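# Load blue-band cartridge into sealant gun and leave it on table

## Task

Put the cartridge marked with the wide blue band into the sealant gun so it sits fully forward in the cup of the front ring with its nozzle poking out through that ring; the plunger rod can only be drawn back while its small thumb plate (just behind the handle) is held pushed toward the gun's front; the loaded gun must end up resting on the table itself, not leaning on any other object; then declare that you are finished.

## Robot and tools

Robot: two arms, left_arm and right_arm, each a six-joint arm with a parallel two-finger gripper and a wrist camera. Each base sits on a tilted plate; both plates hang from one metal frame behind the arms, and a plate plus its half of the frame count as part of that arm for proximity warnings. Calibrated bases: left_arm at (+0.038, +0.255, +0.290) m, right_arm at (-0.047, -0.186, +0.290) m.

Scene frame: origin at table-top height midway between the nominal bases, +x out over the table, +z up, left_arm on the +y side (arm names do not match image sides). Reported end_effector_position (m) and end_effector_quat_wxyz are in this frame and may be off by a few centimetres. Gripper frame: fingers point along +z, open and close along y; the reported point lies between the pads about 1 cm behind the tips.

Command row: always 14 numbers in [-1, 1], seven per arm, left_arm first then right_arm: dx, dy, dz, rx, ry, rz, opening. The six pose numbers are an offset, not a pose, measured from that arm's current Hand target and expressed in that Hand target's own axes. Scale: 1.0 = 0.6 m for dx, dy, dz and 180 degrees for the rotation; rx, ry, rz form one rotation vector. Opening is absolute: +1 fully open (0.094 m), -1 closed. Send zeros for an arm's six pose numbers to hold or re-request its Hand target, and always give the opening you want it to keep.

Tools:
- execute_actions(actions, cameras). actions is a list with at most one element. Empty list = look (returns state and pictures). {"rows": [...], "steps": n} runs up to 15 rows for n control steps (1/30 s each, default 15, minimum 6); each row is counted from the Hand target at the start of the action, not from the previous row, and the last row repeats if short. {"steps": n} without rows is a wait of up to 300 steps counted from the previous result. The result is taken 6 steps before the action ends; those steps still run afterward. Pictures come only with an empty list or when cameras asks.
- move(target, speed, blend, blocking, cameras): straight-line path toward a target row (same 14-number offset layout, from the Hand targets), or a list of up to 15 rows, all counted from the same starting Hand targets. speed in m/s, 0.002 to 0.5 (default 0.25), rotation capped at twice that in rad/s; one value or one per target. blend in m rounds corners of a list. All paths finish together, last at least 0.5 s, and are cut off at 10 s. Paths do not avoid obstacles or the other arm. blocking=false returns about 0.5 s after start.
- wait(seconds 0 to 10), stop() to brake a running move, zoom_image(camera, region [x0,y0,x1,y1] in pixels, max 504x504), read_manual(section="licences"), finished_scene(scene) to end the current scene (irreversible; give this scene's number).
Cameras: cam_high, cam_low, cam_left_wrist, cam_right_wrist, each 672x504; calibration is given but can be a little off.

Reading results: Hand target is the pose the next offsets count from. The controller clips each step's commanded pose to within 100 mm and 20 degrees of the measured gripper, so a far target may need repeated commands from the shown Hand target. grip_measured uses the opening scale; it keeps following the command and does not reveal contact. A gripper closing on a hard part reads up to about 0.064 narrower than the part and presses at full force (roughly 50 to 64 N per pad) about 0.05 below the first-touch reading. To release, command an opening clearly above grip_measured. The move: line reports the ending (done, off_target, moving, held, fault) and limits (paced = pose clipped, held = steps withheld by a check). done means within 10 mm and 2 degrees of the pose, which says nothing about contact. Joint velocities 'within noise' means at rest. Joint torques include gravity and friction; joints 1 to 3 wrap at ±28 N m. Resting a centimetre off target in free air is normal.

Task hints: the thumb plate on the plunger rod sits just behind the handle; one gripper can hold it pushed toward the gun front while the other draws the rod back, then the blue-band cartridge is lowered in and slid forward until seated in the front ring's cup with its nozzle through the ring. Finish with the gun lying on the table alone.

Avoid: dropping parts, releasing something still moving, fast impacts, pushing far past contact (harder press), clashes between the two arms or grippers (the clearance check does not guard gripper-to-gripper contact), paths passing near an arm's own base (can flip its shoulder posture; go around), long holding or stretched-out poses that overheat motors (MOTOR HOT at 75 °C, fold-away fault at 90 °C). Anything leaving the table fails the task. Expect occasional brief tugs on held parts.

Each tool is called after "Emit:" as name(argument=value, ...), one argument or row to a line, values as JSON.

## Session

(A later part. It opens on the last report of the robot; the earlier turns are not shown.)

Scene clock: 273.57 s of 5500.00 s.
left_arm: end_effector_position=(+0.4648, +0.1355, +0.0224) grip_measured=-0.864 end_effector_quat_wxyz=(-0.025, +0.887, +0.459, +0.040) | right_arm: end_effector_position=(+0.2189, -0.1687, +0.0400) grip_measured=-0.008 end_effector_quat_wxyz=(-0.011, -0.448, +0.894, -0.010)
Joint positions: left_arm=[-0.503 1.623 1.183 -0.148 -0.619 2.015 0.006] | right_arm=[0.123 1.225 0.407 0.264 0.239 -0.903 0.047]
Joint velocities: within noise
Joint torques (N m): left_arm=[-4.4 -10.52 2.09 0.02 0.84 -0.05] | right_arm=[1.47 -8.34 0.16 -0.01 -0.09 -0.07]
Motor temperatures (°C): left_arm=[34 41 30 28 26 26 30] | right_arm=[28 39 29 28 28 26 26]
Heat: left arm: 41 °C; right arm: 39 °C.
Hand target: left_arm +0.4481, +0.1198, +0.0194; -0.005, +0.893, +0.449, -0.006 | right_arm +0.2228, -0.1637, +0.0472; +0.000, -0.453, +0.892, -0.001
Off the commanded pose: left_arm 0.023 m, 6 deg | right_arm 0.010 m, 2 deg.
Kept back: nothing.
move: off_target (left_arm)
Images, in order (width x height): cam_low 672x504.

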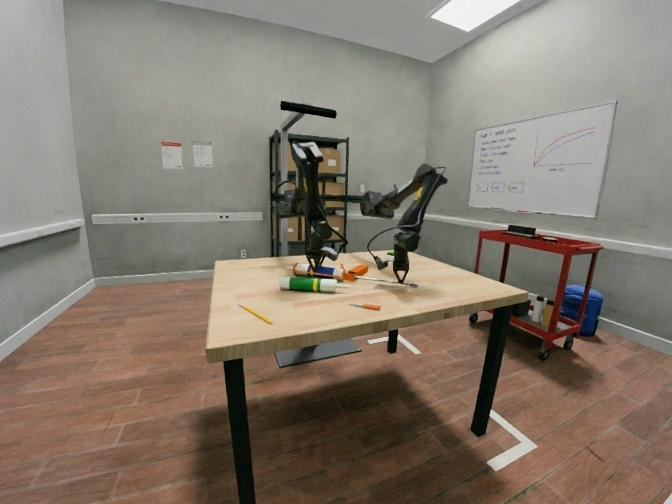

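Emit:
move(
  target=[0,0,0,0,0,0,-0.98,0.033,0,0.002,0,0,0,-0.25],
  speed=0.05,
  cameras=["cam_low","cam_right_wrist","cam_high"],
)

Emit:
zoom_image(
  camera="cam_low",
  region=[285, 255, 325, 285],
)

Emit:
zoom_image(
  camera="cam_high",
  region=[350, 225, 460, 320],
)

Scene clock: 274.60 s of 5500.00 s.
left_arm: end_effector_position=(+0.4607, +0.1312, +0.0220) grip_measured=-0.864 end_effector_quat_wxyz=(-0.018, +0.890, +0.456, +0.026) | right_arm: end_effector_position=(+0.2023, -0.1784, +0.0405) grip_measured=-0.008 end_effector_quat_wxyz=(-0.019, -0.451, +0.892, +0.004)
Joint positions: left_arm=[-0.503 1.623 1.183 -0.163 -0.592 2.015 0.006] | right_arm=[0.06 1.211 0.362 0.275 0.168 -0.941 0.047]
Joint velocities: within noise
Joint torques (N m): left_arm=[-4.31 -10.4 2.17 0.05 0.54 -0.04] | right_arm=[-0.16 -7.94 -0.44 0.3 -0.11 -0.15]
Motor temperatures (°C): left_arm=[34 41 30 28 26 26 30] | right_arm=[28 40 29 28 28 26 26]
Heat: left arm: 41 °C; right arm: 40 °C.
Hand target: left_arm +0.4481, +0.1198, +0.0194; -0.005, +0.893, +0.449, -0.006 | right_arm +0.2109, -0.1796, +0.0460; +0.000, -0.453, +0.892, -0.001
Off the commanded pose: left_arm 0.017 m, 4 deg | right_arm 0.010 m, 2 deg.
Kept back: nothing.
move: off_target (left_arm)
camera_calibration:
cam_right_wrist: T_world_to_cam=[[0.790209, -0.61247, -0.0211891, -0.269109], [-0.535491, -0.706879, 0.462137, 0.0056686], [-0.298024, -0.353839, -0.886555, 0.121959], [0, 0, 0, 1]] pos_world=[0.252035, -0.117661, 0.0998015]
Images, in order (width x height): cam_high 672x504, cam_low 672x504, cam_right_wrist 672x504.

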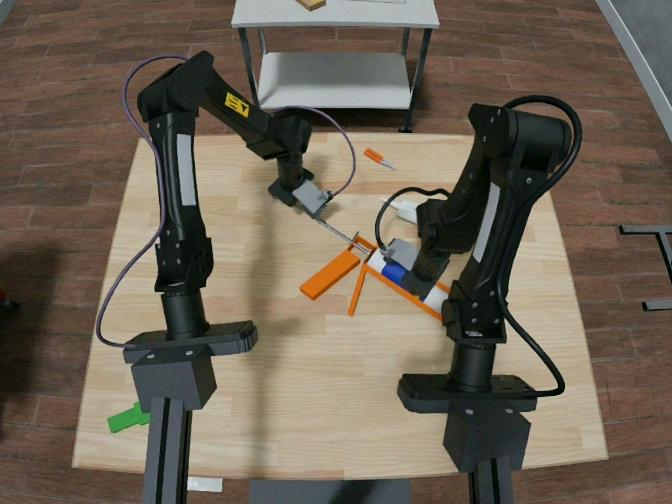

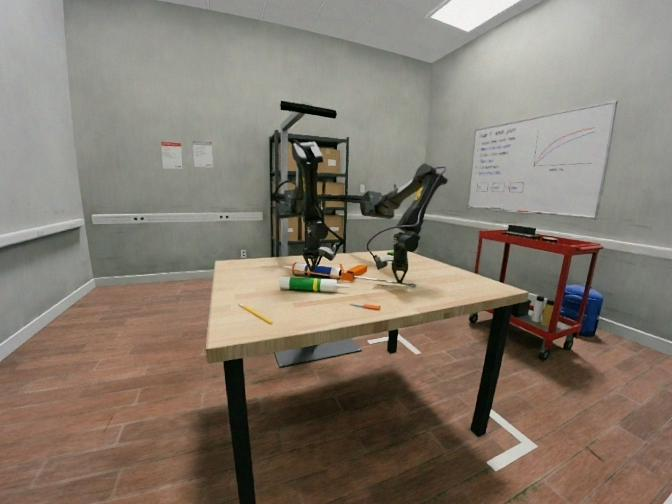

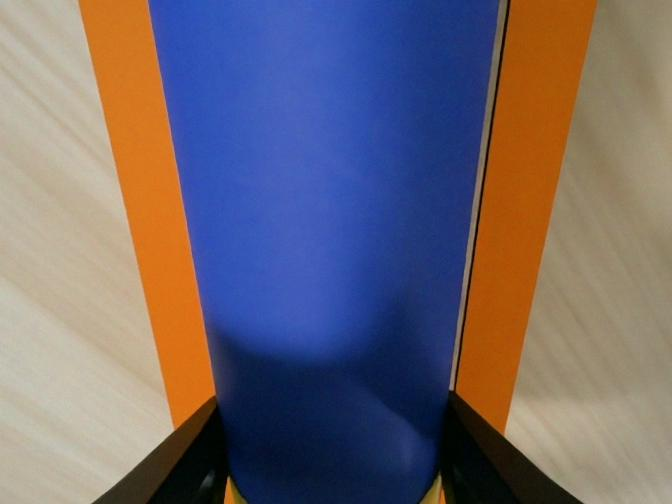

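Scaled by 12.600 from the camera's 672x504 image, which has a finer 960x720 frame.

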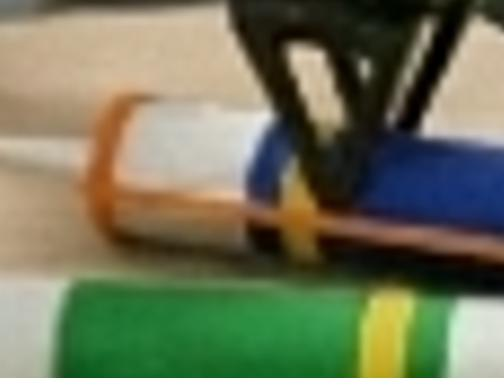

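Scaled by 4.582 from the camera's 672x504 image, which has a finer 960x720 frame.

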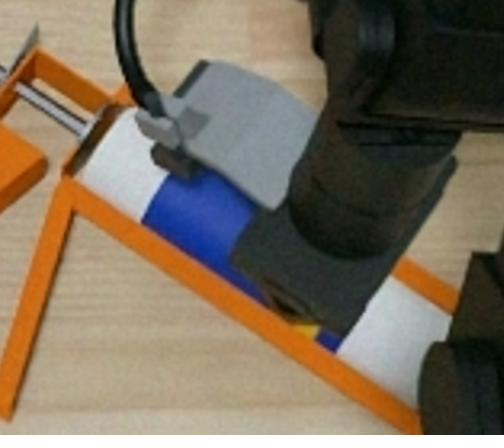

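Emit:
move(
  target=[0,0,0,0,0,0,-0.98,0.03,-0.004,0,0,0,0,-0.25],
  speed=0.05,
  cameras=["cam_low","cam_right_wrist","cam_high"],
)

Emit:
zoom_image(
  camera="cam_low",
  region=[285, 255, 325, 285],
)

Emit:
zoom_image(
  camera="cam_high",
  region=[350, 225, 460, 320],
)

Scene clock: 276.13 s of 5500.00 s.
left_arm: end_effector_position=(+0.4573, +0.1277, +0.0217) grip_measured=-0.864 end_effector_quat_wxyz=(-0.013, +0.891, +0.454, +0.015) | right_arm: end_effector_position=(+0.2002, -0.1885, +0.0408) grip_measured=-0.008 end_effector_quat_wxyz=(-0.004, -0.446, +0.895, +0.012)
Joint positions: left_arm=[-0.503 1.623 1.183 -0.175 -0.569 2.012 0.006] | right_arm=[-0.019 1.2 0.332 0.318 0.073 -0.975 0.047]
Joint velocities: within noise
Joint torques (N m): left_arm=[-4.3 -10.28 2.24 0.14 0.31 -0.04] | right_arm=[-0.94 -7.64 -0.9 0.22 0.04 -0.18]
Motor temperatures (°C): left_arm=[34 41 30 28 26 26 30] | right_arm=[28 40 29 28 28 26 26]
Heat: left arm: 41 °C; right arm: 40 °C.
Hand target: left_arm +0.4481, +0.1198, +0.0194; -0.005, +0.893, +0.449, -0.006 | right_arm +0.2024, -0.1956, +0.0460; +0.000, -0.453, +0.892, -0.001
Off the commanded pose: left_arm 0.012 m, 3 deg | right_arm 0.009 m, 2 deg.
Kept back: nothing.
move: off_target (left_arm)
camera_calibration:
cam_right_wrist: T_world_to_cam=[[0.783318, -0.62122, -0.0223162, -0.27381], [-0.552899, -0.712678, 0.431732, 0.000901506], [-0.284105, -0.325845, -0.901726, 0.121082], [0, 0, 0, 1]] pos_world=[0.249379, -0.13, 0.102683]
Images, in order (width x height): cam_high 672x504, cam_low 672x504, cam_right_wrist 672x504.

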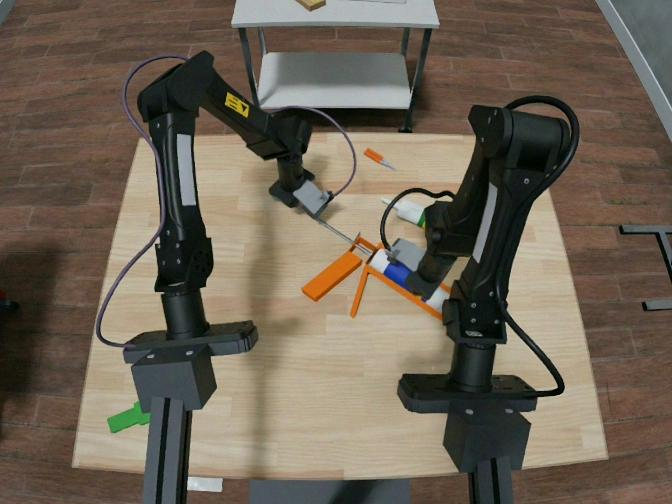

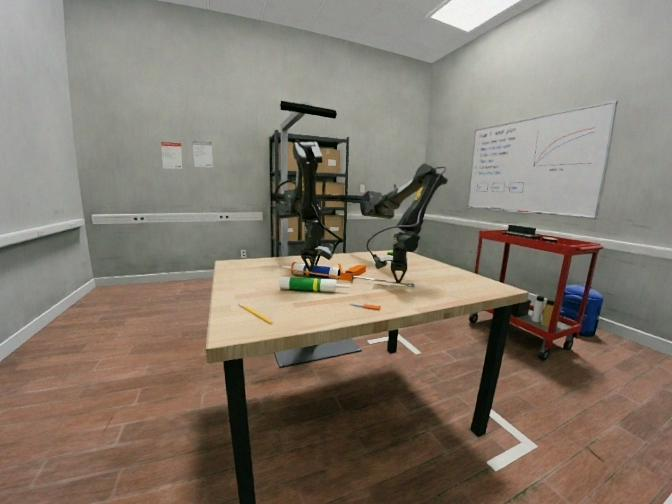

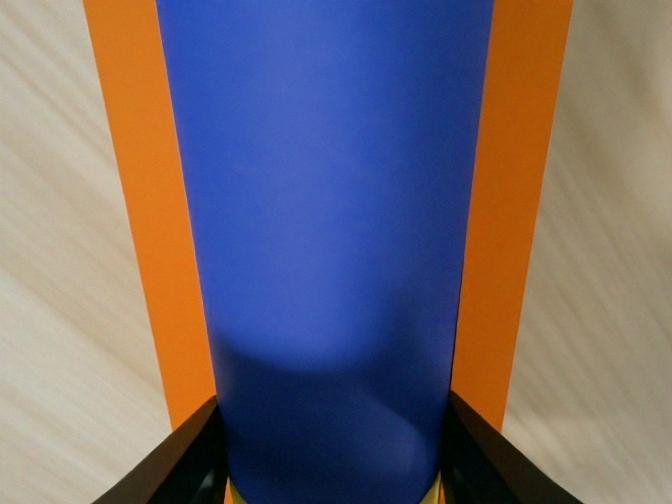

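Scaled by 12.600 from the camera's 672x504 image, which has a finer 960x720 frame.

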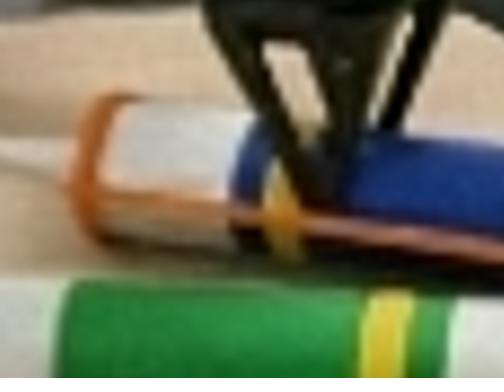

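Scaled by 4.582 from the camera's 672x504 image, which has a finer 960x720 frame.

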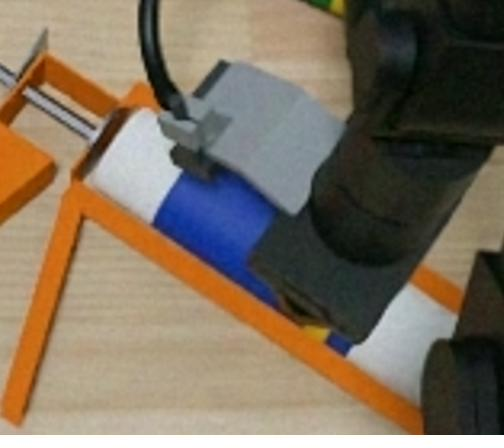

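Emit:
move(
  target=[0,0,0,0,0,0,-0.98,-0.012,0,0.006,0,0,0,-0.25],
  speed=0.05,
  cameras=[],
)

Emit:
execute_actions(
  actions=[
    {"rows":[[0,0,0,0,0,0,-0.98,0,0,0,0,0,0,0.0],[0,0,0,0,0,0,-0.98,0,0,0,0,0,0,0.03],[0,0,0,0,0,0,-0.98,0,0,0,0,0,0,0.06],[0,0,0,0,0,0,-0.98,0,0,0,0,0,0,0.09],[0,0,0,0,0,0,-0.98,0,0,0,0,0,0,0.12],[0,0,0,0,0,0,-0.98,0,0,0,0,0,0,0.15],[0,0,0,0,0,0,-0.98,0,0,0,0,0,0,0.18]],"steps":15},
  ],
  cameras=["cam_right_wrist","cam_low"],
)

Emit:
zoom_image(
  camera="cam_low",
  region=[285, 255, 325, 285],
)

Scene clock: 277.43 s of 5500.00 s.
left_arm: end_effector_position=(+0.4573, +0.1277, +0.0217) grip_measured=-0.864 end_effector_quat_wxyz=(-0.013, +0.890, +0.455, +0.015) | right_arm: end_effector_position=(+0.2018, -0.1852, +0.0409) grip_measured=-0.008 end_effector_quat_wxyz=(-0.001, -0.450, +0.893, +0.015)
Joint positions: left_arm=[-0.503 1.623 1.183 -0.175 -0.569 2.01 0.006] | right_arm=[-0.009 1.2 0.334 0.318 0.073 -0.978 0.047]
Joint velocities: within noise
Joint torques (N m): left_arm=[-4.3 -10.29 2.25 0.14 0.31 -0.04] | right_arm=[0.59 -5.81 0.49 0.26 0.23 -0.03]
Motor temperatures (°C): left_arm=[34 41 30 28 26 26 30] | right_arm=[28 40 29 28 28 26 26]
Heat: left arm: 41 °C; right arm: 40 °C.
Hand target: left_arm +0.4481, +0.1198, +0.0194; -0.005, +0.893, +0.449, -0.006 | right_arm +0.2067, -0.1897, +0.0424; +0.000, -0.453, +0.892, -0.001
Off the commanded pose: left_arm 0.012 m, 3 deg | right_arm 0.007 m, 2 deg.
Kept back: nothing.
move: off_target (left_arm)
No camera images: "cameras" was empty.

Scene clock: 277.73 s of 5500.00 s.
left_arm: end_effector_position=(+0.4573, +0.1277, +0.0217) grip_measured=-0.864 end_effector_quat_wxyz=(-0.013, +0.891, +0.454, +0.015) | right_arm: end_effector_position=(+0.2016, -0.1888, +0.0409) grip_measured=+0.178 end_effector_quat_wxyz=(-0.006, -0.450, +0.893, +0.006)
Joint positions: left_arm=[-0.503 1.623 1.183 -0.175 -0.569 2.012 0.006] | right_arm=[-0.009 1.2 0.334 0.318 0.093 -0.978 0.055]
Joint velocities: within noise
Joint torques (N m): left_arm=[-4.31 -10.29 2.25 0.15 0.31 -0.03] | right_arm=[0.59 -5.78 0.46 0.25 0.11 -0.03]
Motor temperatures (°C): left_arm=[34 41 30 28 26 26 30] | right_arm=[28 40 29 28 28 26 26]
Heat: left arm: 41 °C; right arm: 40 °C.
Hand target: left_arm +0.4481, +0.1198, +0.0194; -0.005, +0.893, +0.449, -0.006 | right_arm +0.2067, -0.1897, +0.0424; +0.000, -0.453, +0.892, -0.001
Steps of this call (1-9: this action's first 9). Readings (end_effector_position of left_arm | right_arm):
1: (+0.4573, +0.1277, +0.0217) | (+0.2018, -0.1852, +0.0409)
2: (+0.4573, +0.1277, +0.0217) | (+0.2018, -0.1852, +0.0409)
4: (+0.4573, +0.1277, +0.0217) | (+0.2018, -0.1852, +0.0409)
8: (+0.4573, +0.1277, +0.0217) | (+0.2016, -0.1885, +0.0409)
9: the state above
camera_calibration:
cam_right_wrist: T_world_to_cam=[[0.788414, -0.615005, -0.0131433, -0.275284], [-0.548231, -0.712182, 0.438451, 0.000340335], [-0.27901, -0.338475, -0.898659, 0.117939], [0, 0, 0, 1]] pos_world=[0.25013, -0.129139, 0.102219]
Images, in order (width x height): cam_low 672x504, cam_right_wrist 672x504.

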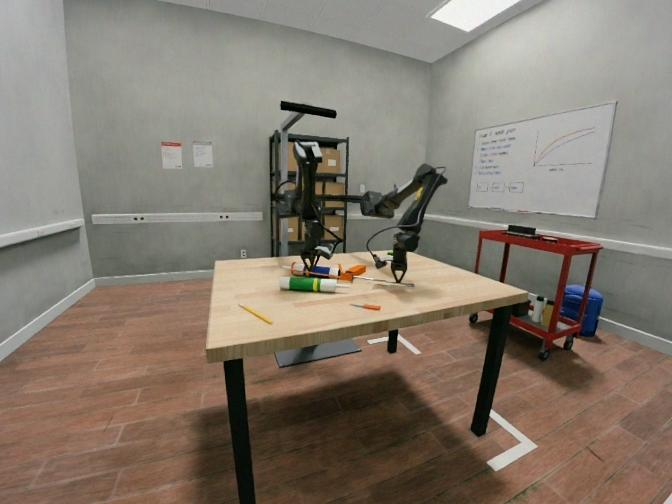

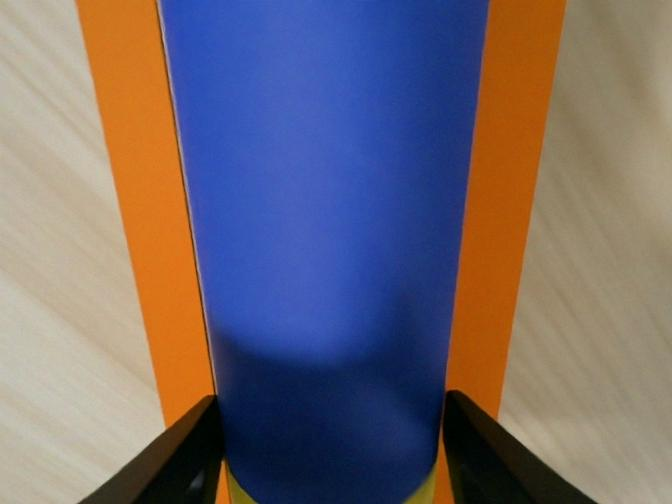

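Scaled by 12.600 from the camera's 672x504 image, which has a finer 960x720 frame.

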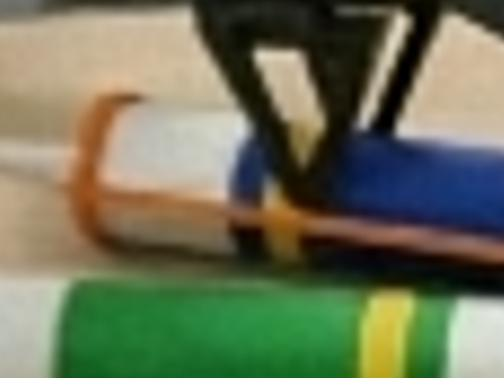

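Emit:
move(
  target=[0,0,0,0,0,0,-0.98,-0.005,0,-0.2,0,0,0,0.3],
  speed=0.15,
  cameras=["cam_right_wrist","cam_low","cam_high"],
)

Emit:
zoom_image(
  camera="cam_low",
  region=[285, 255, 325, 285],
)

Emit:
zoom_image(
  camera="cam_right_wrist",
  region=[270, 320, 430, 440],
)

Emit:
zoom_image(
  camera="cam_high",
  region=[350, 225, 460, 320],
)

Scene clock: 281.40 s of 5500.00 s.
left_arm: end_effector_position=(+0.4573, +0.1277, +0.0217) grip_measured=-0.864 end_effector_quat_wxyz=(-0.013, +0.891, +0.454, +0.015) | right_arm: end_effector_position=(+0.1978, -0.1868, +0.1540) grip_measured=+0.299 end_effector_quat_wxyz=(-0.014, -0.462, +0.887, +0.005)
Joint positions: left_arm=[-0.503 1.623 1.183 -0.175 -0.569 2.012 0.006] | right_arm=[0.152 0.466 0.373 -0.482 0.239 -0.916 0.061]
Joint velocities: within noise
Joint torques (N m): left_arm=[-4.31 -10.28 2.24 0.15 0.3 -0.04] | right_arm=[0.64 -4.67 6.12 -0.04 0.12 0.1]
Motor temperatures (°C): left_arm=[34 41 30 28 26 26 30] | right_arm=[28 41 29 28 28 26 26]
Heat: left arm: 41 °C; right arm: 41 °C.
Hand target: left_arm +0.4481, +0.1198, +0.0194; -0.005, +0.893, +0.449, -0.006 | right_arm +0.2083, -0.1872, +0.1625; +0.000, -0.453, +0.892, -0.001
Off your previous action's commanded pose at its last step (step 6 of this call): left_arm 0.012 m, 3 deg | right_arm 0.005 m, 1 deg.
Off the commanded pose: left_arm 0.012 m, 3 deg | right_arm 0.013 m, 2 deg.
Kept back: nothing.
move: off_target (left_arm, right_arm)
camera_calibration:
cam_right_wrist: T_world_to_cam=[[0.804796, -0.593286, -0.0177646, -0.268072], [-0.522788, -0.722701, 0.452102, -0.0590104], [-0.281064, -0.354562, -0.891789, 0.21553], [0, 0, 0, 1]] pos_world=[0.245471, -0.125272, 0.214124]
Images, in order (width x height): cam_high 672x504, cam_low 672x504, cam_right_wrist 672x504.

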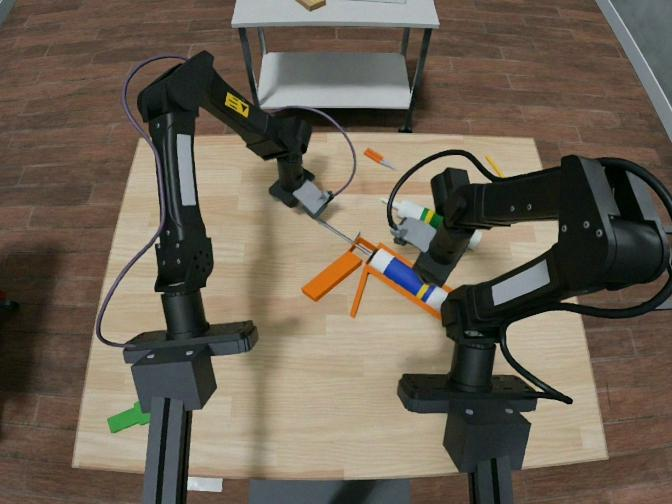

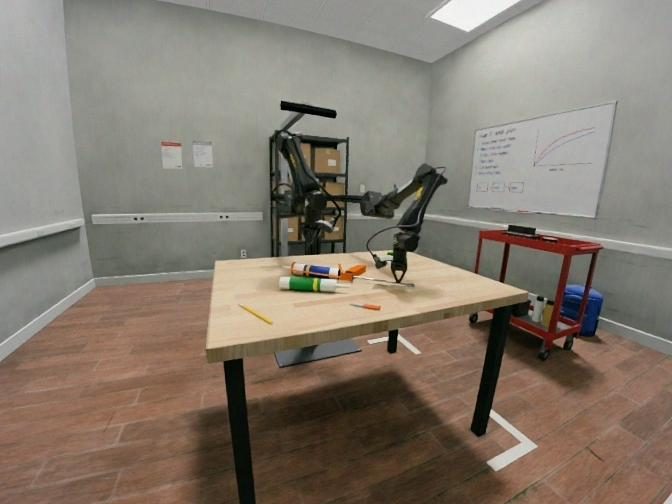

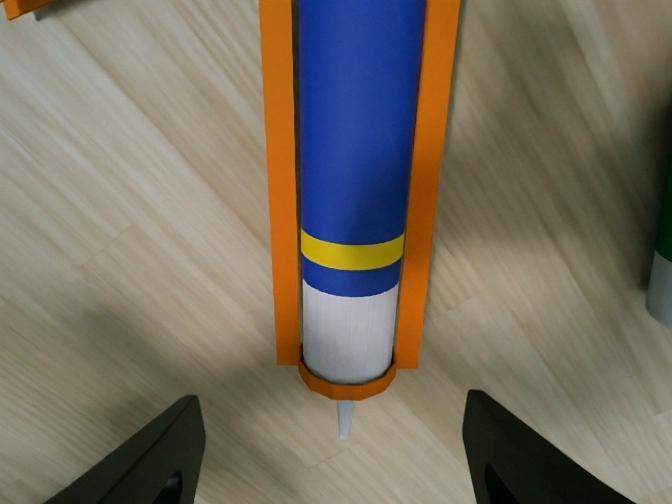

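Scaled by 12.600 from the camera's 672x504 image, which has a finer 960x720 frame.

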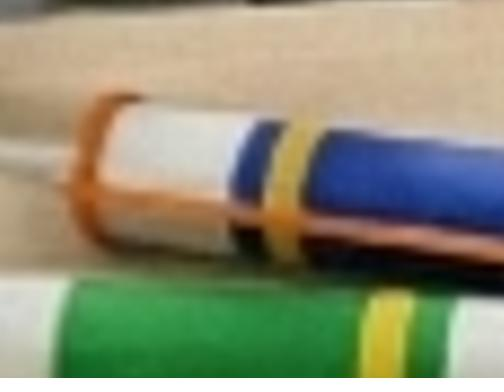

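Scaled by 3.150 from the camera's 672x504 image, which has a finer 960x720 frame.

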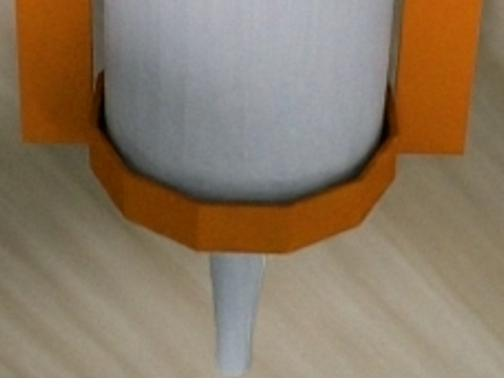

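Scaled by 4.582 from the camera's 672x504 image, which has a finer 960x720 frame.

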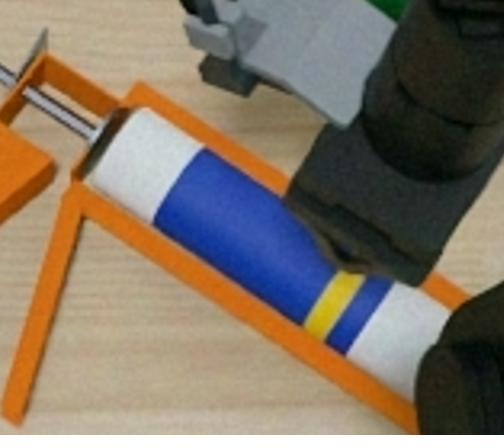

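Emit:
execute_actions(
  actions=[],
)

Emit:
zoom_image(
  camera="cam_high",
  region=[300, 200, 520, 400],
)

Scene clock: 282.63 s of 5500.00 s.
left_arm: end_effector_position=(+0.4573, +0.1277, +0.0217) grip_measured=-0.864 end_effector_quat_wxyz=(-0.013, +0.891, +0.454, +0.015) | right_arm: end_effector_position=(+0.1971, -0.1870, +0.1540) grip_measured=+0.299 end_effector_quat_wxyz=(-0.015, -0.462, +0.887, +0.005)
Joint positions: left_arm=[-0.503 1.623 1.183 -0.175 -0.569 2.012 0.006] | right_arm=[0.152 0.466 0.373 -0.485 0.24 -0.915 0.061]
Joint velocities: within noise
Joint torques (N m): left_arm=[-4.3 -10.29 2.25 0.15 0.31 -0.03] | right_arm=[0.64 -4.67 6.12 -0.05 0.12 0.09]
Motor temperatures (°C): left_arm=[34 41 30 28 26 26 30] | right_arm=[28 41 29 28 28 26 26]
Heat: left arm: 41 °C; right arm: 41 °C.
Hand target: left_arm +0.4481, +0.1198, +0.0194; -0.005, +0.893, +0.449, -0.006 | right_arm +0.2083, -0.1871, +0.1625; +0.000, -0.453, +0.892, -0.001
Off the commanded pose: left_arm 0.012 m, 3 deg | right_arm 0.014 m, 2 deg.
Steps of this call (1-37: nothing new was sent). Readings (end_effector_position of left_arm | right_arm):
1: (+0.4573, +0.1277, +0.0217) | (+0.1974, -0.1868, +0.1540)
2: (+0.4573, +0.1277, +0.0217) | (+0.1975, -0.1871, +0.1540)
4: (+0.4573, +0.1277, +0.0217) | (+0.1975, -0.1870, +0.1540)
8: (+0.4573, +0.1277, +0.0217) | (+0.1975, -0.1870, +0.1540)
37: the state above
camera_calibration:
cam_left_wrist: T_world_to_cam=[[-0.800266, 0.599393, 0.0174042, 0.289937], [0.539166, 0.706547, 0.458357, -0.308403], [0.262439, 0.376191, -0.888598, -0.061765], [0, 0, 0, 1]] pos_world=[0.414517, 0.0673509, 0.0814285]
cam_right_wrist: T_world_to_cam=[[0.8044, -0.593775, -0.0192658, -0.267395], [-0.521903, -0.721782, 0.454585, -0.0599466], [-0.283827, -0.355614, -0.890495, 0.215426], [0, 0, 0, 1]] pos_world=[0.24495, -0.125433, 0.213935]

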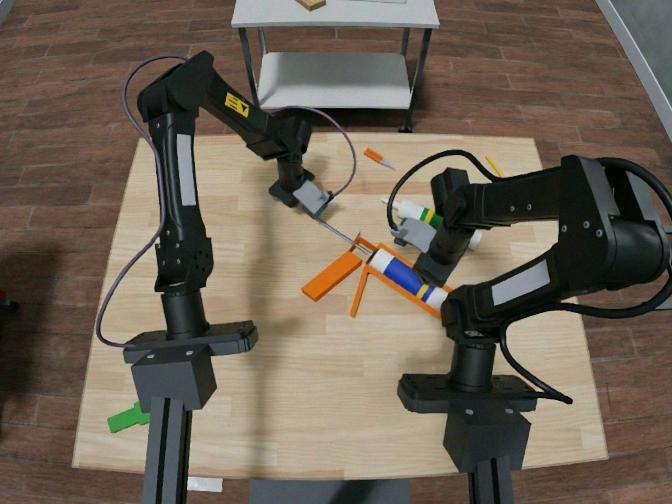

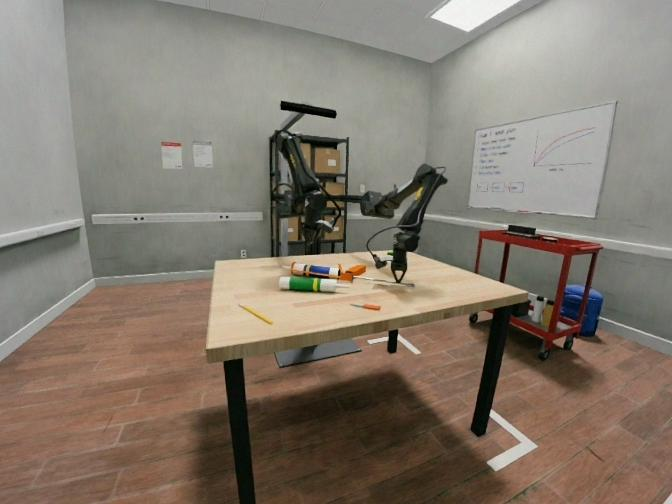

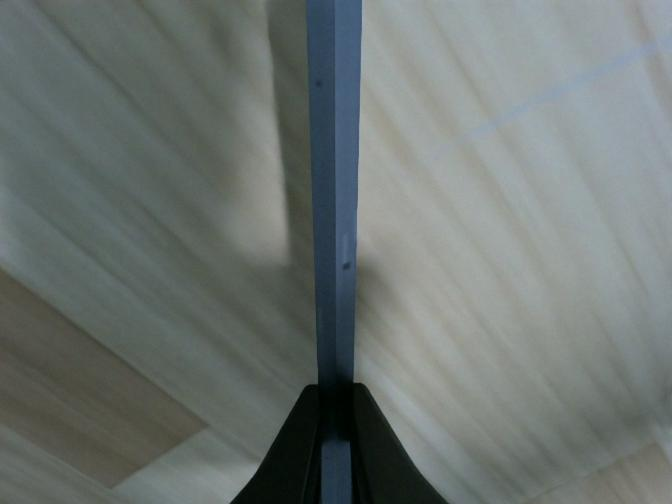

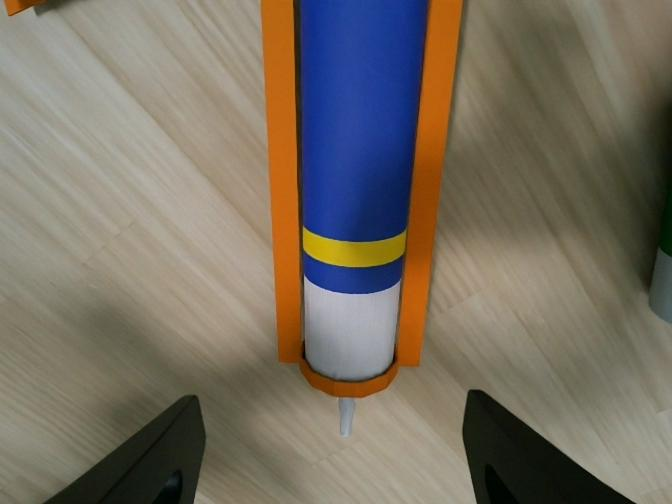

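Scaled by 2.291 from the camera's 672x504 image, which has a finer 960x720 frame.

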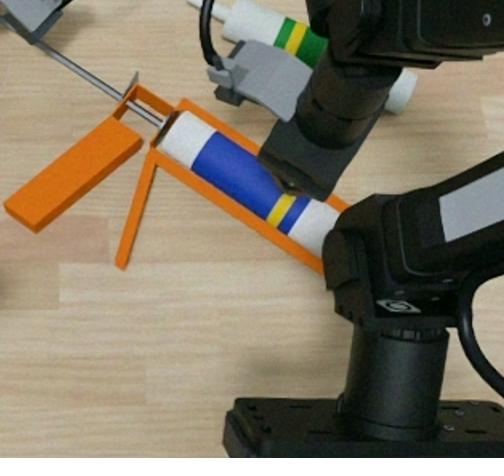

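Emit:
zoom_image(
  camera="cam_right_wrist",
  region=[260, 270, 440, 450],
)

Emit:
zoom_image(
  camera="cam_low",
  region=[280, 250, 380, 300],
)

Emit:
zoom_image(
  camera="cam_high",
  region=[350, 225, 460, 320],
)

Scaled by 2.800 from the camera's 672x504 image, which has a finer 960x720 frame.

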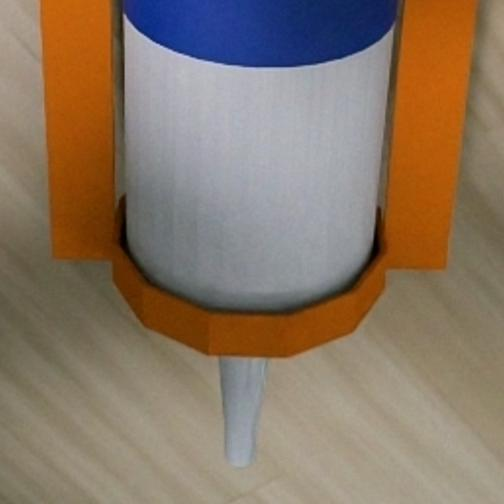

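Scaled by 5.040 from the camera's 672x504 image, which has a finer 960x720 frame.

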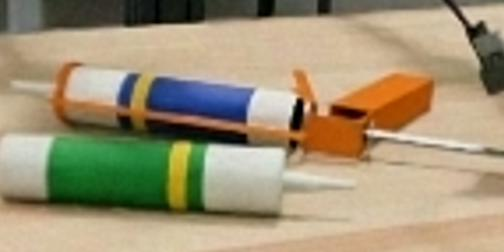

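Scaled by 4.582 from the camera's 672x504 image, which has a finer 960x720 frame.

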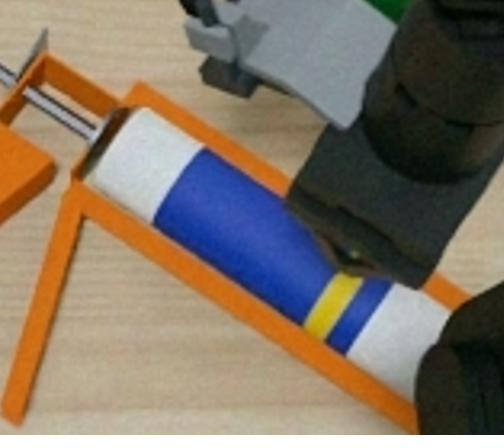

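Emit:
move(
  target=[0,0,0,0,0,0,-0.98,-0.349,0.200,-0.025,0,0,0.567,0.5],
  speed=0.2,
  cameras=["cam_high","cam_right_wrist"],
)

Emit:
zoom_image(
  camera="cam_high",
  region=[280, 200, 480, 350],
)

Scene clock: 288.90 s of 5500.00 s.
left_arm: end_effector_position=(+0.4573, +0.1277, +0.0217) grip_measured=-0.864 end_effector_quat_wxyz=(-0.013, +0.891, +0.454, +0.015) | right_arm: end_effector_position=(+0.2340, +0.0471, +0.1706) grip_measured=+0.499 end_effector_quat_wxyz=(-0.008, +0.412, +0.911, -0.004)
Joint positions: left_arm=[-0.503 1.623 1.183 -0.175 -0.569 2.012 0.006] | right_arm=[1.15 1.493 0.99 -0.62 0.957 1.783 0.07]
Joint velocities: within noise
Joint torques (N m): left_arm=[-4.3 -10.29 2.24 0.15 0.31 -0.04] | right_arm=[7.02 -2.84 4.27 -0.19 0.21 0.1]
Motor temperatures (°C): left_arm=[33 42 30 28 26 26 30] | right_arm=[28 40 30 28 28 26 26]
Heat: left arm: 42 °C; right arm: 40 °C.
Hand target: left_arm +0.4481, +0.1198, +0.0194; -0.005, +0.893, +0.449, -0.006 | right_arm +0.2350, +0.0528, +0.1771; +0.001, +0.409, +0.913, -0.001
Off the commanded pose: left_arm 0.012 m, 3 deg | right_arm 0.009 m, 1 deg.
Kept back: nothing.
move: off_target (left_arm)
camera_calibration:
cam_right_wrist: T_world_to_cam=[[-0.766694, -0.641804, 0.0163612, 0.206063], [-0.569549, 0.691698, 0.444035, 0.0671039], [-0.296301, 0.33112, -0.89586, 0.295484], [0, 0, 0, 1]] pos_world=[0.283758, -0.0120045, 0.231544]
Images, in order (width x height): cam_high 672x504, cam_right_wrist 672x504.

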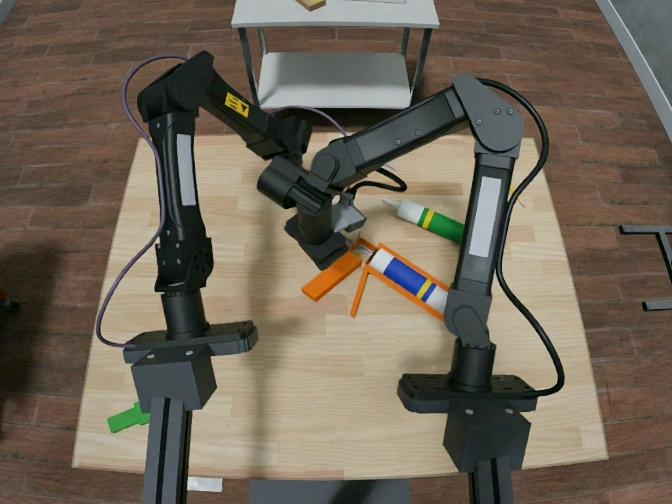

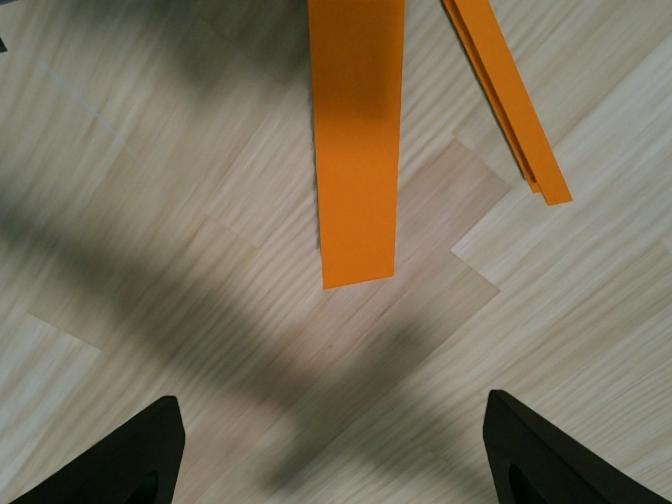

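Scaled by 2.520 from the camera's 672x504 image, which has a finer 960x720 frame.

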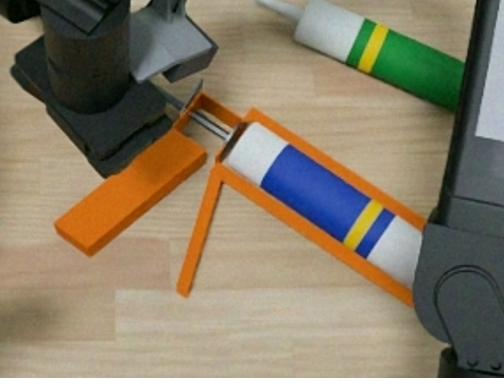

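Emit:
move(
  target=[0,0,0,0,0,0,-0.98,0.001,-0.024,0.13,0,0,0,0.5],
  speed=0.15,
  cameras=["cam_right_wrist"],
)

Scene clock: 291.13 s of 5500.00 s.
left_arm: end_effector_position=(+0.4573, +0.1277, +0.0217) grip_measured=-0.864 end_effector_quat_wxyz=(-0.013, +0.891, +0.454, +0.015) | right_arm: end_effector_position=(+0.2278, +0.0421, +0.1031) grip_measured=+0.499 end_effector_quat_wxyz=(+0.002, +0.415, +0.910, -0.002)
Joint positions: left_arm=[-0.503 1.623 1.183 -0.175 -0.569 2.012 0.006] | right_arm=[0.966 1.577 0.856 -0.181 0.875 1.521 0.07]
Joint velocities: within noise
Joint torques (N m): left_arm=[-4.3 -10.29 2.25 0.15 0.3 -0.03] | right_arm=[4.23 -3.75 1.25 0.35 -0.1 -0.15]
Motor temperatures (°C): left_arm=[33 42 30 28 26 26 30] | right_arm=[28 40 30 28 28 26 26]
Heat: left arm: 42 °C; right arm: 40 °C.
Hand target: left_arm +0.4481, +0.1198, +0.0194; -0.005, +0.893, +0.449, -0.006 | right_arm +0.2238, +0.0435, +0.0990; +0.001, +0.408, +0.913, -0.001
Off the commanded pose: left_arm 0.012 m, 3 deg | right_arm 0.006 m, 1 deg.
Kept back: nothing.
move: off_target (left_arm)
camera_calibration:
cam_right_wrist: T_world_to_cam=[[-0.771799, -0.635853, 0.00423889, 0.20131], [-0.57266, 0.697962, 0.430011, 0.098898], [-0.276382, 0.329454, -0.902814, 0.231039], [0, 0, 0, 1]] pos_world=[0.275861, -0.0171401, 0.165205]
Images, in order (width x height): cam_right_wrist 672x504.

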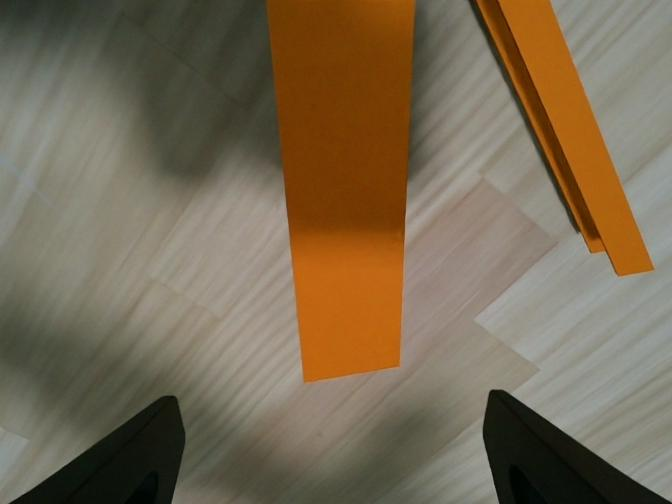

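Emit:
move(
  target=[0,0,0,0,0,0,-0.98,0.0,-0.013,0.11,0,0,0,0.5],
  speed=0.1,
  cameras=["cam_right_wrist"],
)

Scene clock: 292.70 s of 5500.00 s.
left_arm: end_effector_position=(+0.4573, +0.1277, +0.0217) grip_measured=-0.864 end_effector_quat_wxyz=(-0.013, +0.891, +0.454, +0.015) | right_arm: end_effector_position=(+0.2215, +0.0367, +0.0370) grip_measured=+0.499 end_effector_quat_wxyz=(+0.001, +0.415, +0.910, -0.002)
Joint positions: left_arm=[-0.503 1.623 1.183 -0.175 -0.569 2.012 0.006] | right_arm=[0.802 1.742 0.832 0.135 0.765 1.345 0.07]
Joint velocities: within noise
Joint torques (N m): left_arm=[-4.3 -10.28 2.24 0.15 0.3 -0.04] | right_arm=[4.48 -4.21 0.61 0.39 -0.07 -0.14]
Motor temperatures (°C): left_arm=[33 42 30 28 26 26 30] | right_arm=[28 40 29 28 28 26 26]
Heat: left arm: 42 °C; right arm: 40 °C.
Hand target: left_arm +0.4481, +0.1198, +0.0194; -0.005, +0.893, +0.449, -0.006 | right_arm +0.2181, +0.0382, +0.0331; +0.001, +0.408, +0.913, -0.001
Off the commanded pose: left_arm 0.012 m, 3 deg | right_arm 0.005 m, 1 deg.
Kept back: nothing.
move: off_target (left_arm)
camera_calibration:
cam_right_wrist: T_world_to_cam=[[-0.771066, -0.63672, 0.00664154, 0.193114], [-0.572331, 0.697587, 0.431056, 0.127323], [-0.279095, 0.328571, -0.902301, 0.171994], [0, 0, 0, 1]] pos_world=[0.269778, -0.022372, 0.0990244]
Images, in order (width x height): cam_right_wrist 672x504.

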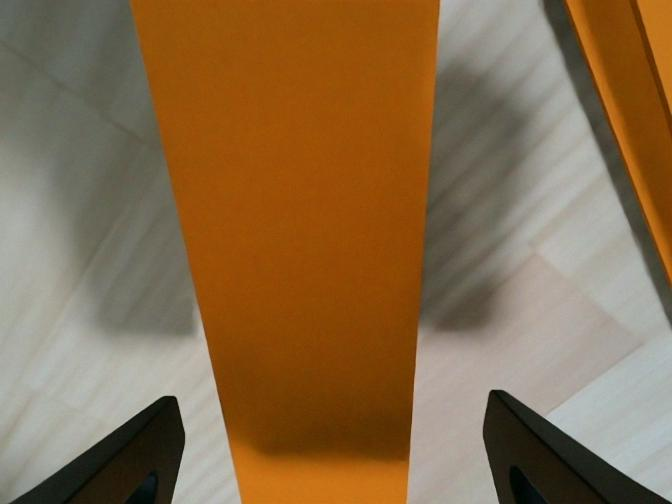

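Emit:
move(
  target=[0,0,0,0,0,0,-0.98,0,0,0,0,0,0,-0.1],
  cameras=[],
)

Emit:
move(
  target=[0,0,0,0,0,0,-0.98,0,0,0,0,0,0,-0.45],
  cameras=["cam_high","cam_low"],
)

Emit:
zoom_image(
  camera="cam_high",
  region=[350, 225, 460, 320],
)

Emit:
zoom_image(
  camera="cam_low",
  region=[280, 250, 380, 300],
)

Scene clock: 293.63 s of 5500.00 s.
left_arm: end_effector_position=(+0.4570, +0.1278, +0.0217) grip_measured=-0.864 end_effector_quat_wxyz=(-0.013, +0.891, +0.454, +0.015) | right_arm: end_effector_position=(+0.2227, +0.0377, +0.0370) grip_measured=-0.099 end_effector_quat_wxyz=(+0.002, +0.414, +0.910, +0.000)
Joint positions: left_arm=[-0.503 1.623 1.183 -0.177 -0.569 2.012 0.006] | right_arm=[0.802 1.742 0.832 0.143 0.763 1.337 0.042]
Joint velocities: within noise
Joint torques (N m): left_arm=[-4.3 -10.28 2.24 0.15 0.31 -0.03] | right_arm=[4.48 -4.22 0.58 0.35 -0.08 -0.14]
Motor temperatures (°C): left_arm=[33 42 30 28 26 26 30] | right_arm=[28 39 29 28 28 26 26]
Heat: left arm: 42 °C; right arm: 39 °C.
Hand target: left_arm +0.4481, +0.1198, +0.0194; -0.005, +0.893, +0.449, -0.006 | right_arm +0.2181, +0.0382, +0.0331; +0.001, +0.408, +0.913, -0.001
Off the commanded pose: left_arm 0.012 m, 3 deg | right_arm 0.006 m, 1 deg.
Kept back: nothing.
move: off_target (left_arm)
No camera images: "cameras" was empty.

Scene clock: 294.33 s of 5500.00 s.
left_arm: end_effector_position=(+0.4570, +0.1278, +0.0217) grip_measured=-0.864 end_effector_quat_wxyz=(-0.013, +0.891, +0.454, +0.015) | right_arm: end_effector_position=(+0.2232, +0.0380, +0.0370) grip_measured=-0.173 end_effector_quat_wxyz=(+0.002, +0.413, +0.911, +0.001)
Joint positions: left_arm=[-0.503 1.623 1.183 -0.177 -0.569 2.012 0.006] | right_arm=[0.802 1.742 0.832 0.146 0.763 1.332 0.039]
Joint velocities: within noise
Joint torques (N m): left_arm=[-4.31 -10.29 2.25 0.15 0.31 -0.03] | right_arm=[4.46 -4.22 0.58 0.32 -0.07 -0.14]
Motor temperatures (°C): left_arm=[33 42 30 28 26 26 30] | right_arm=[28 39 29 28 28 26 26]
Heat: left arm: 42 °C; right arm: 39 °C.
Hand target: left_arm +0.4481, +0.1198, +0.0194; -0.005, +0.893, +0.449, -0.006 | right_arm +0.2181, +0.0382, +0.0331; +0.001, +0.408, +0.913, -0.001
Off the commanded pose: left_arm 0.012 m, 3 deg | right_arm 0.006 m, 1 deg.
Kept back: nothing.
move: off_target (left_arm)
Images, in order (width x height): cam_high 672x504, cam_low 672x504.

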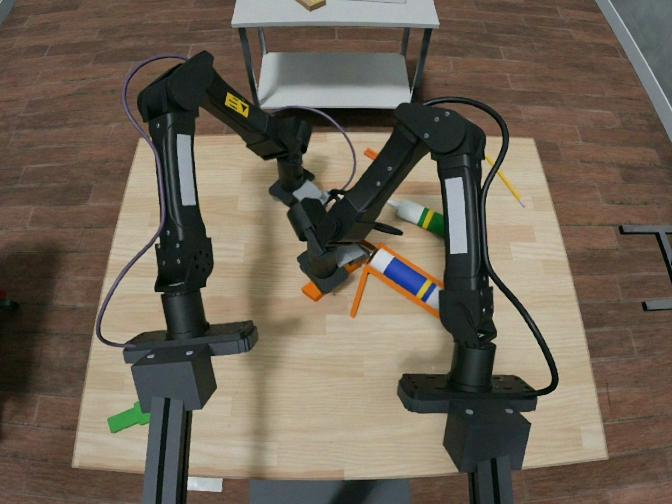

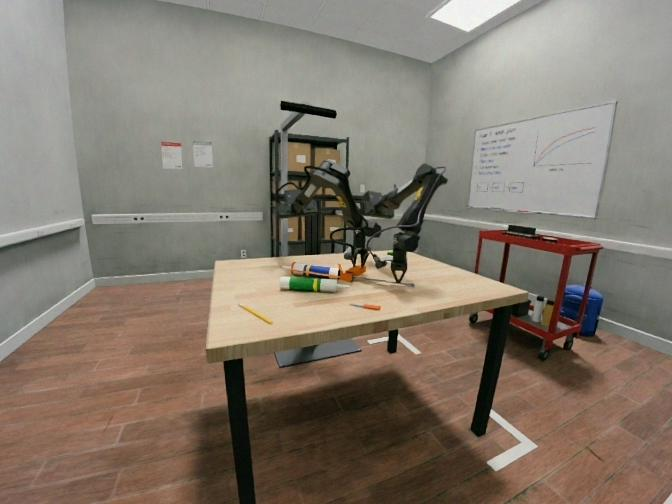

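Scaled by 4.582 from the camera's 672x504 image, which has a finer 960x720 frame.

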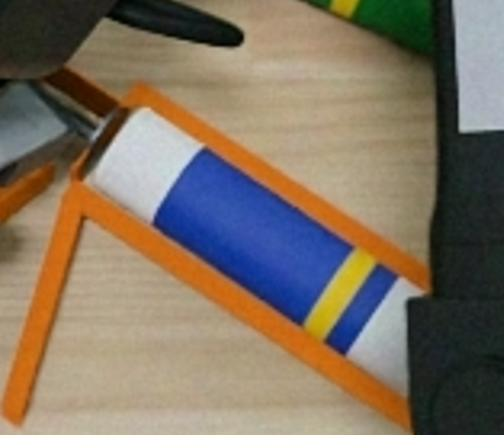

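Scaled by 5.040 from the camera's 672x504 image, which has a finer 960x720 frame.

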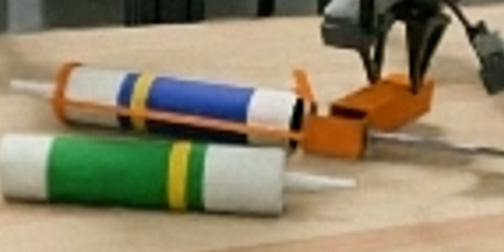

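Emit:
move(
  target=[-0.02,0,0,0,0,0,-0.98,0,0,0,0,0,0,-0.45],
  speed=0.04,
  cameras=["cam_high","cam_low"],
)

Emit:
zoom_image(
  camera="cam_high",
  region=[350, 225, 460, 320],
)

Scene clock: 295.33 s of 5500.00 s.
left_arm: end_effector_position=(+0.4567, +0.1276, +0.0223) grip_measured=-0.864 end_effector_quat_wxyz=(-0.015, +0.890, +0.455, +0.017) | right_arm: end_effector_position=(+0.2232, +0.0380, +0.0370) grip_measured=-0.173 end_effector_quat_wxyz=(+0.002, +0.413, +0.911, +0.001)
Joint positions: left_arm=[-0.508 1.623 1.18 -0.174 -0.579 2.007 0.006] | right_arm=[0.802 1.742 0.832 0.146 0.763 1.332 0.039]
Joint velocities: within noise
Joint torques (N m): left_arm=[-6.31 -9.26 1.24 0.27 0.16 -0.15] | right_arm=[4.46 -4.22 0.61 0.32 -0.07 -0.14]
Motor temperatures (°C): left_arm=[33 42 30 28 26 26 30] | right_arm=[28 39 29 28 28 26 26]
Heat: left arm: 42 °C; right arm: 39 °C.
Hand target: left_arm +0.4410, +0.1103, +0.0194; -0.006, +0.893, +0.449, -0.006 | right_arm +0.2181, +0.0382, +0.0331; +0.001, +0.408, +0.913, -0.001
Off the commanded pose: left_arm 0.024 m, 3 deg | right_arm 0.006 m, 1 deg.
Kept back: nothing.
move: off_target (left_arm)
Images, in order (width x height): cam_high 672x504, cam_low 672x504.

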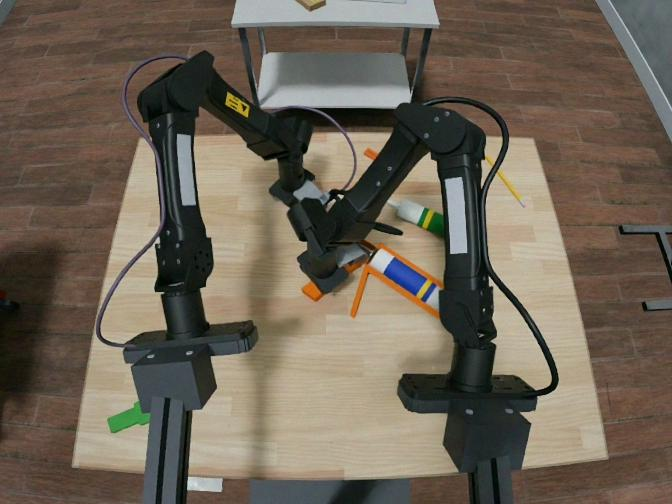

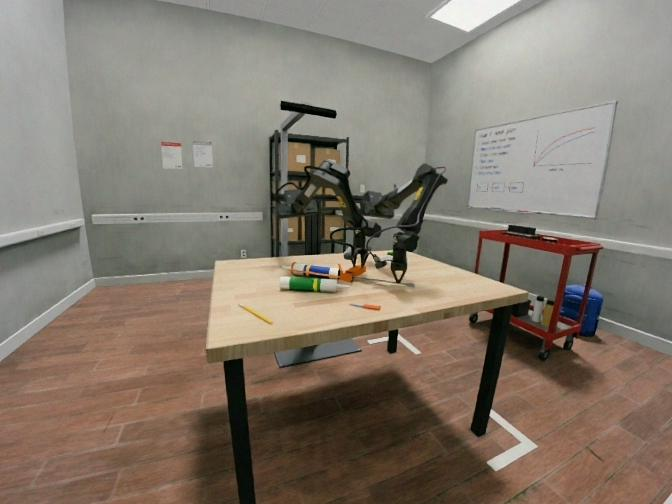

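Scaled by 4.582 from the camera's 672x504 image, which has a finer 960x720 frame.

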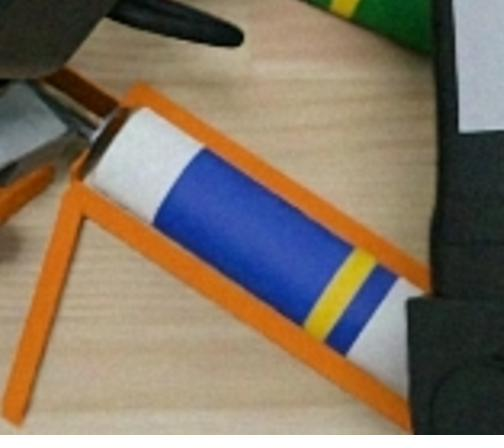

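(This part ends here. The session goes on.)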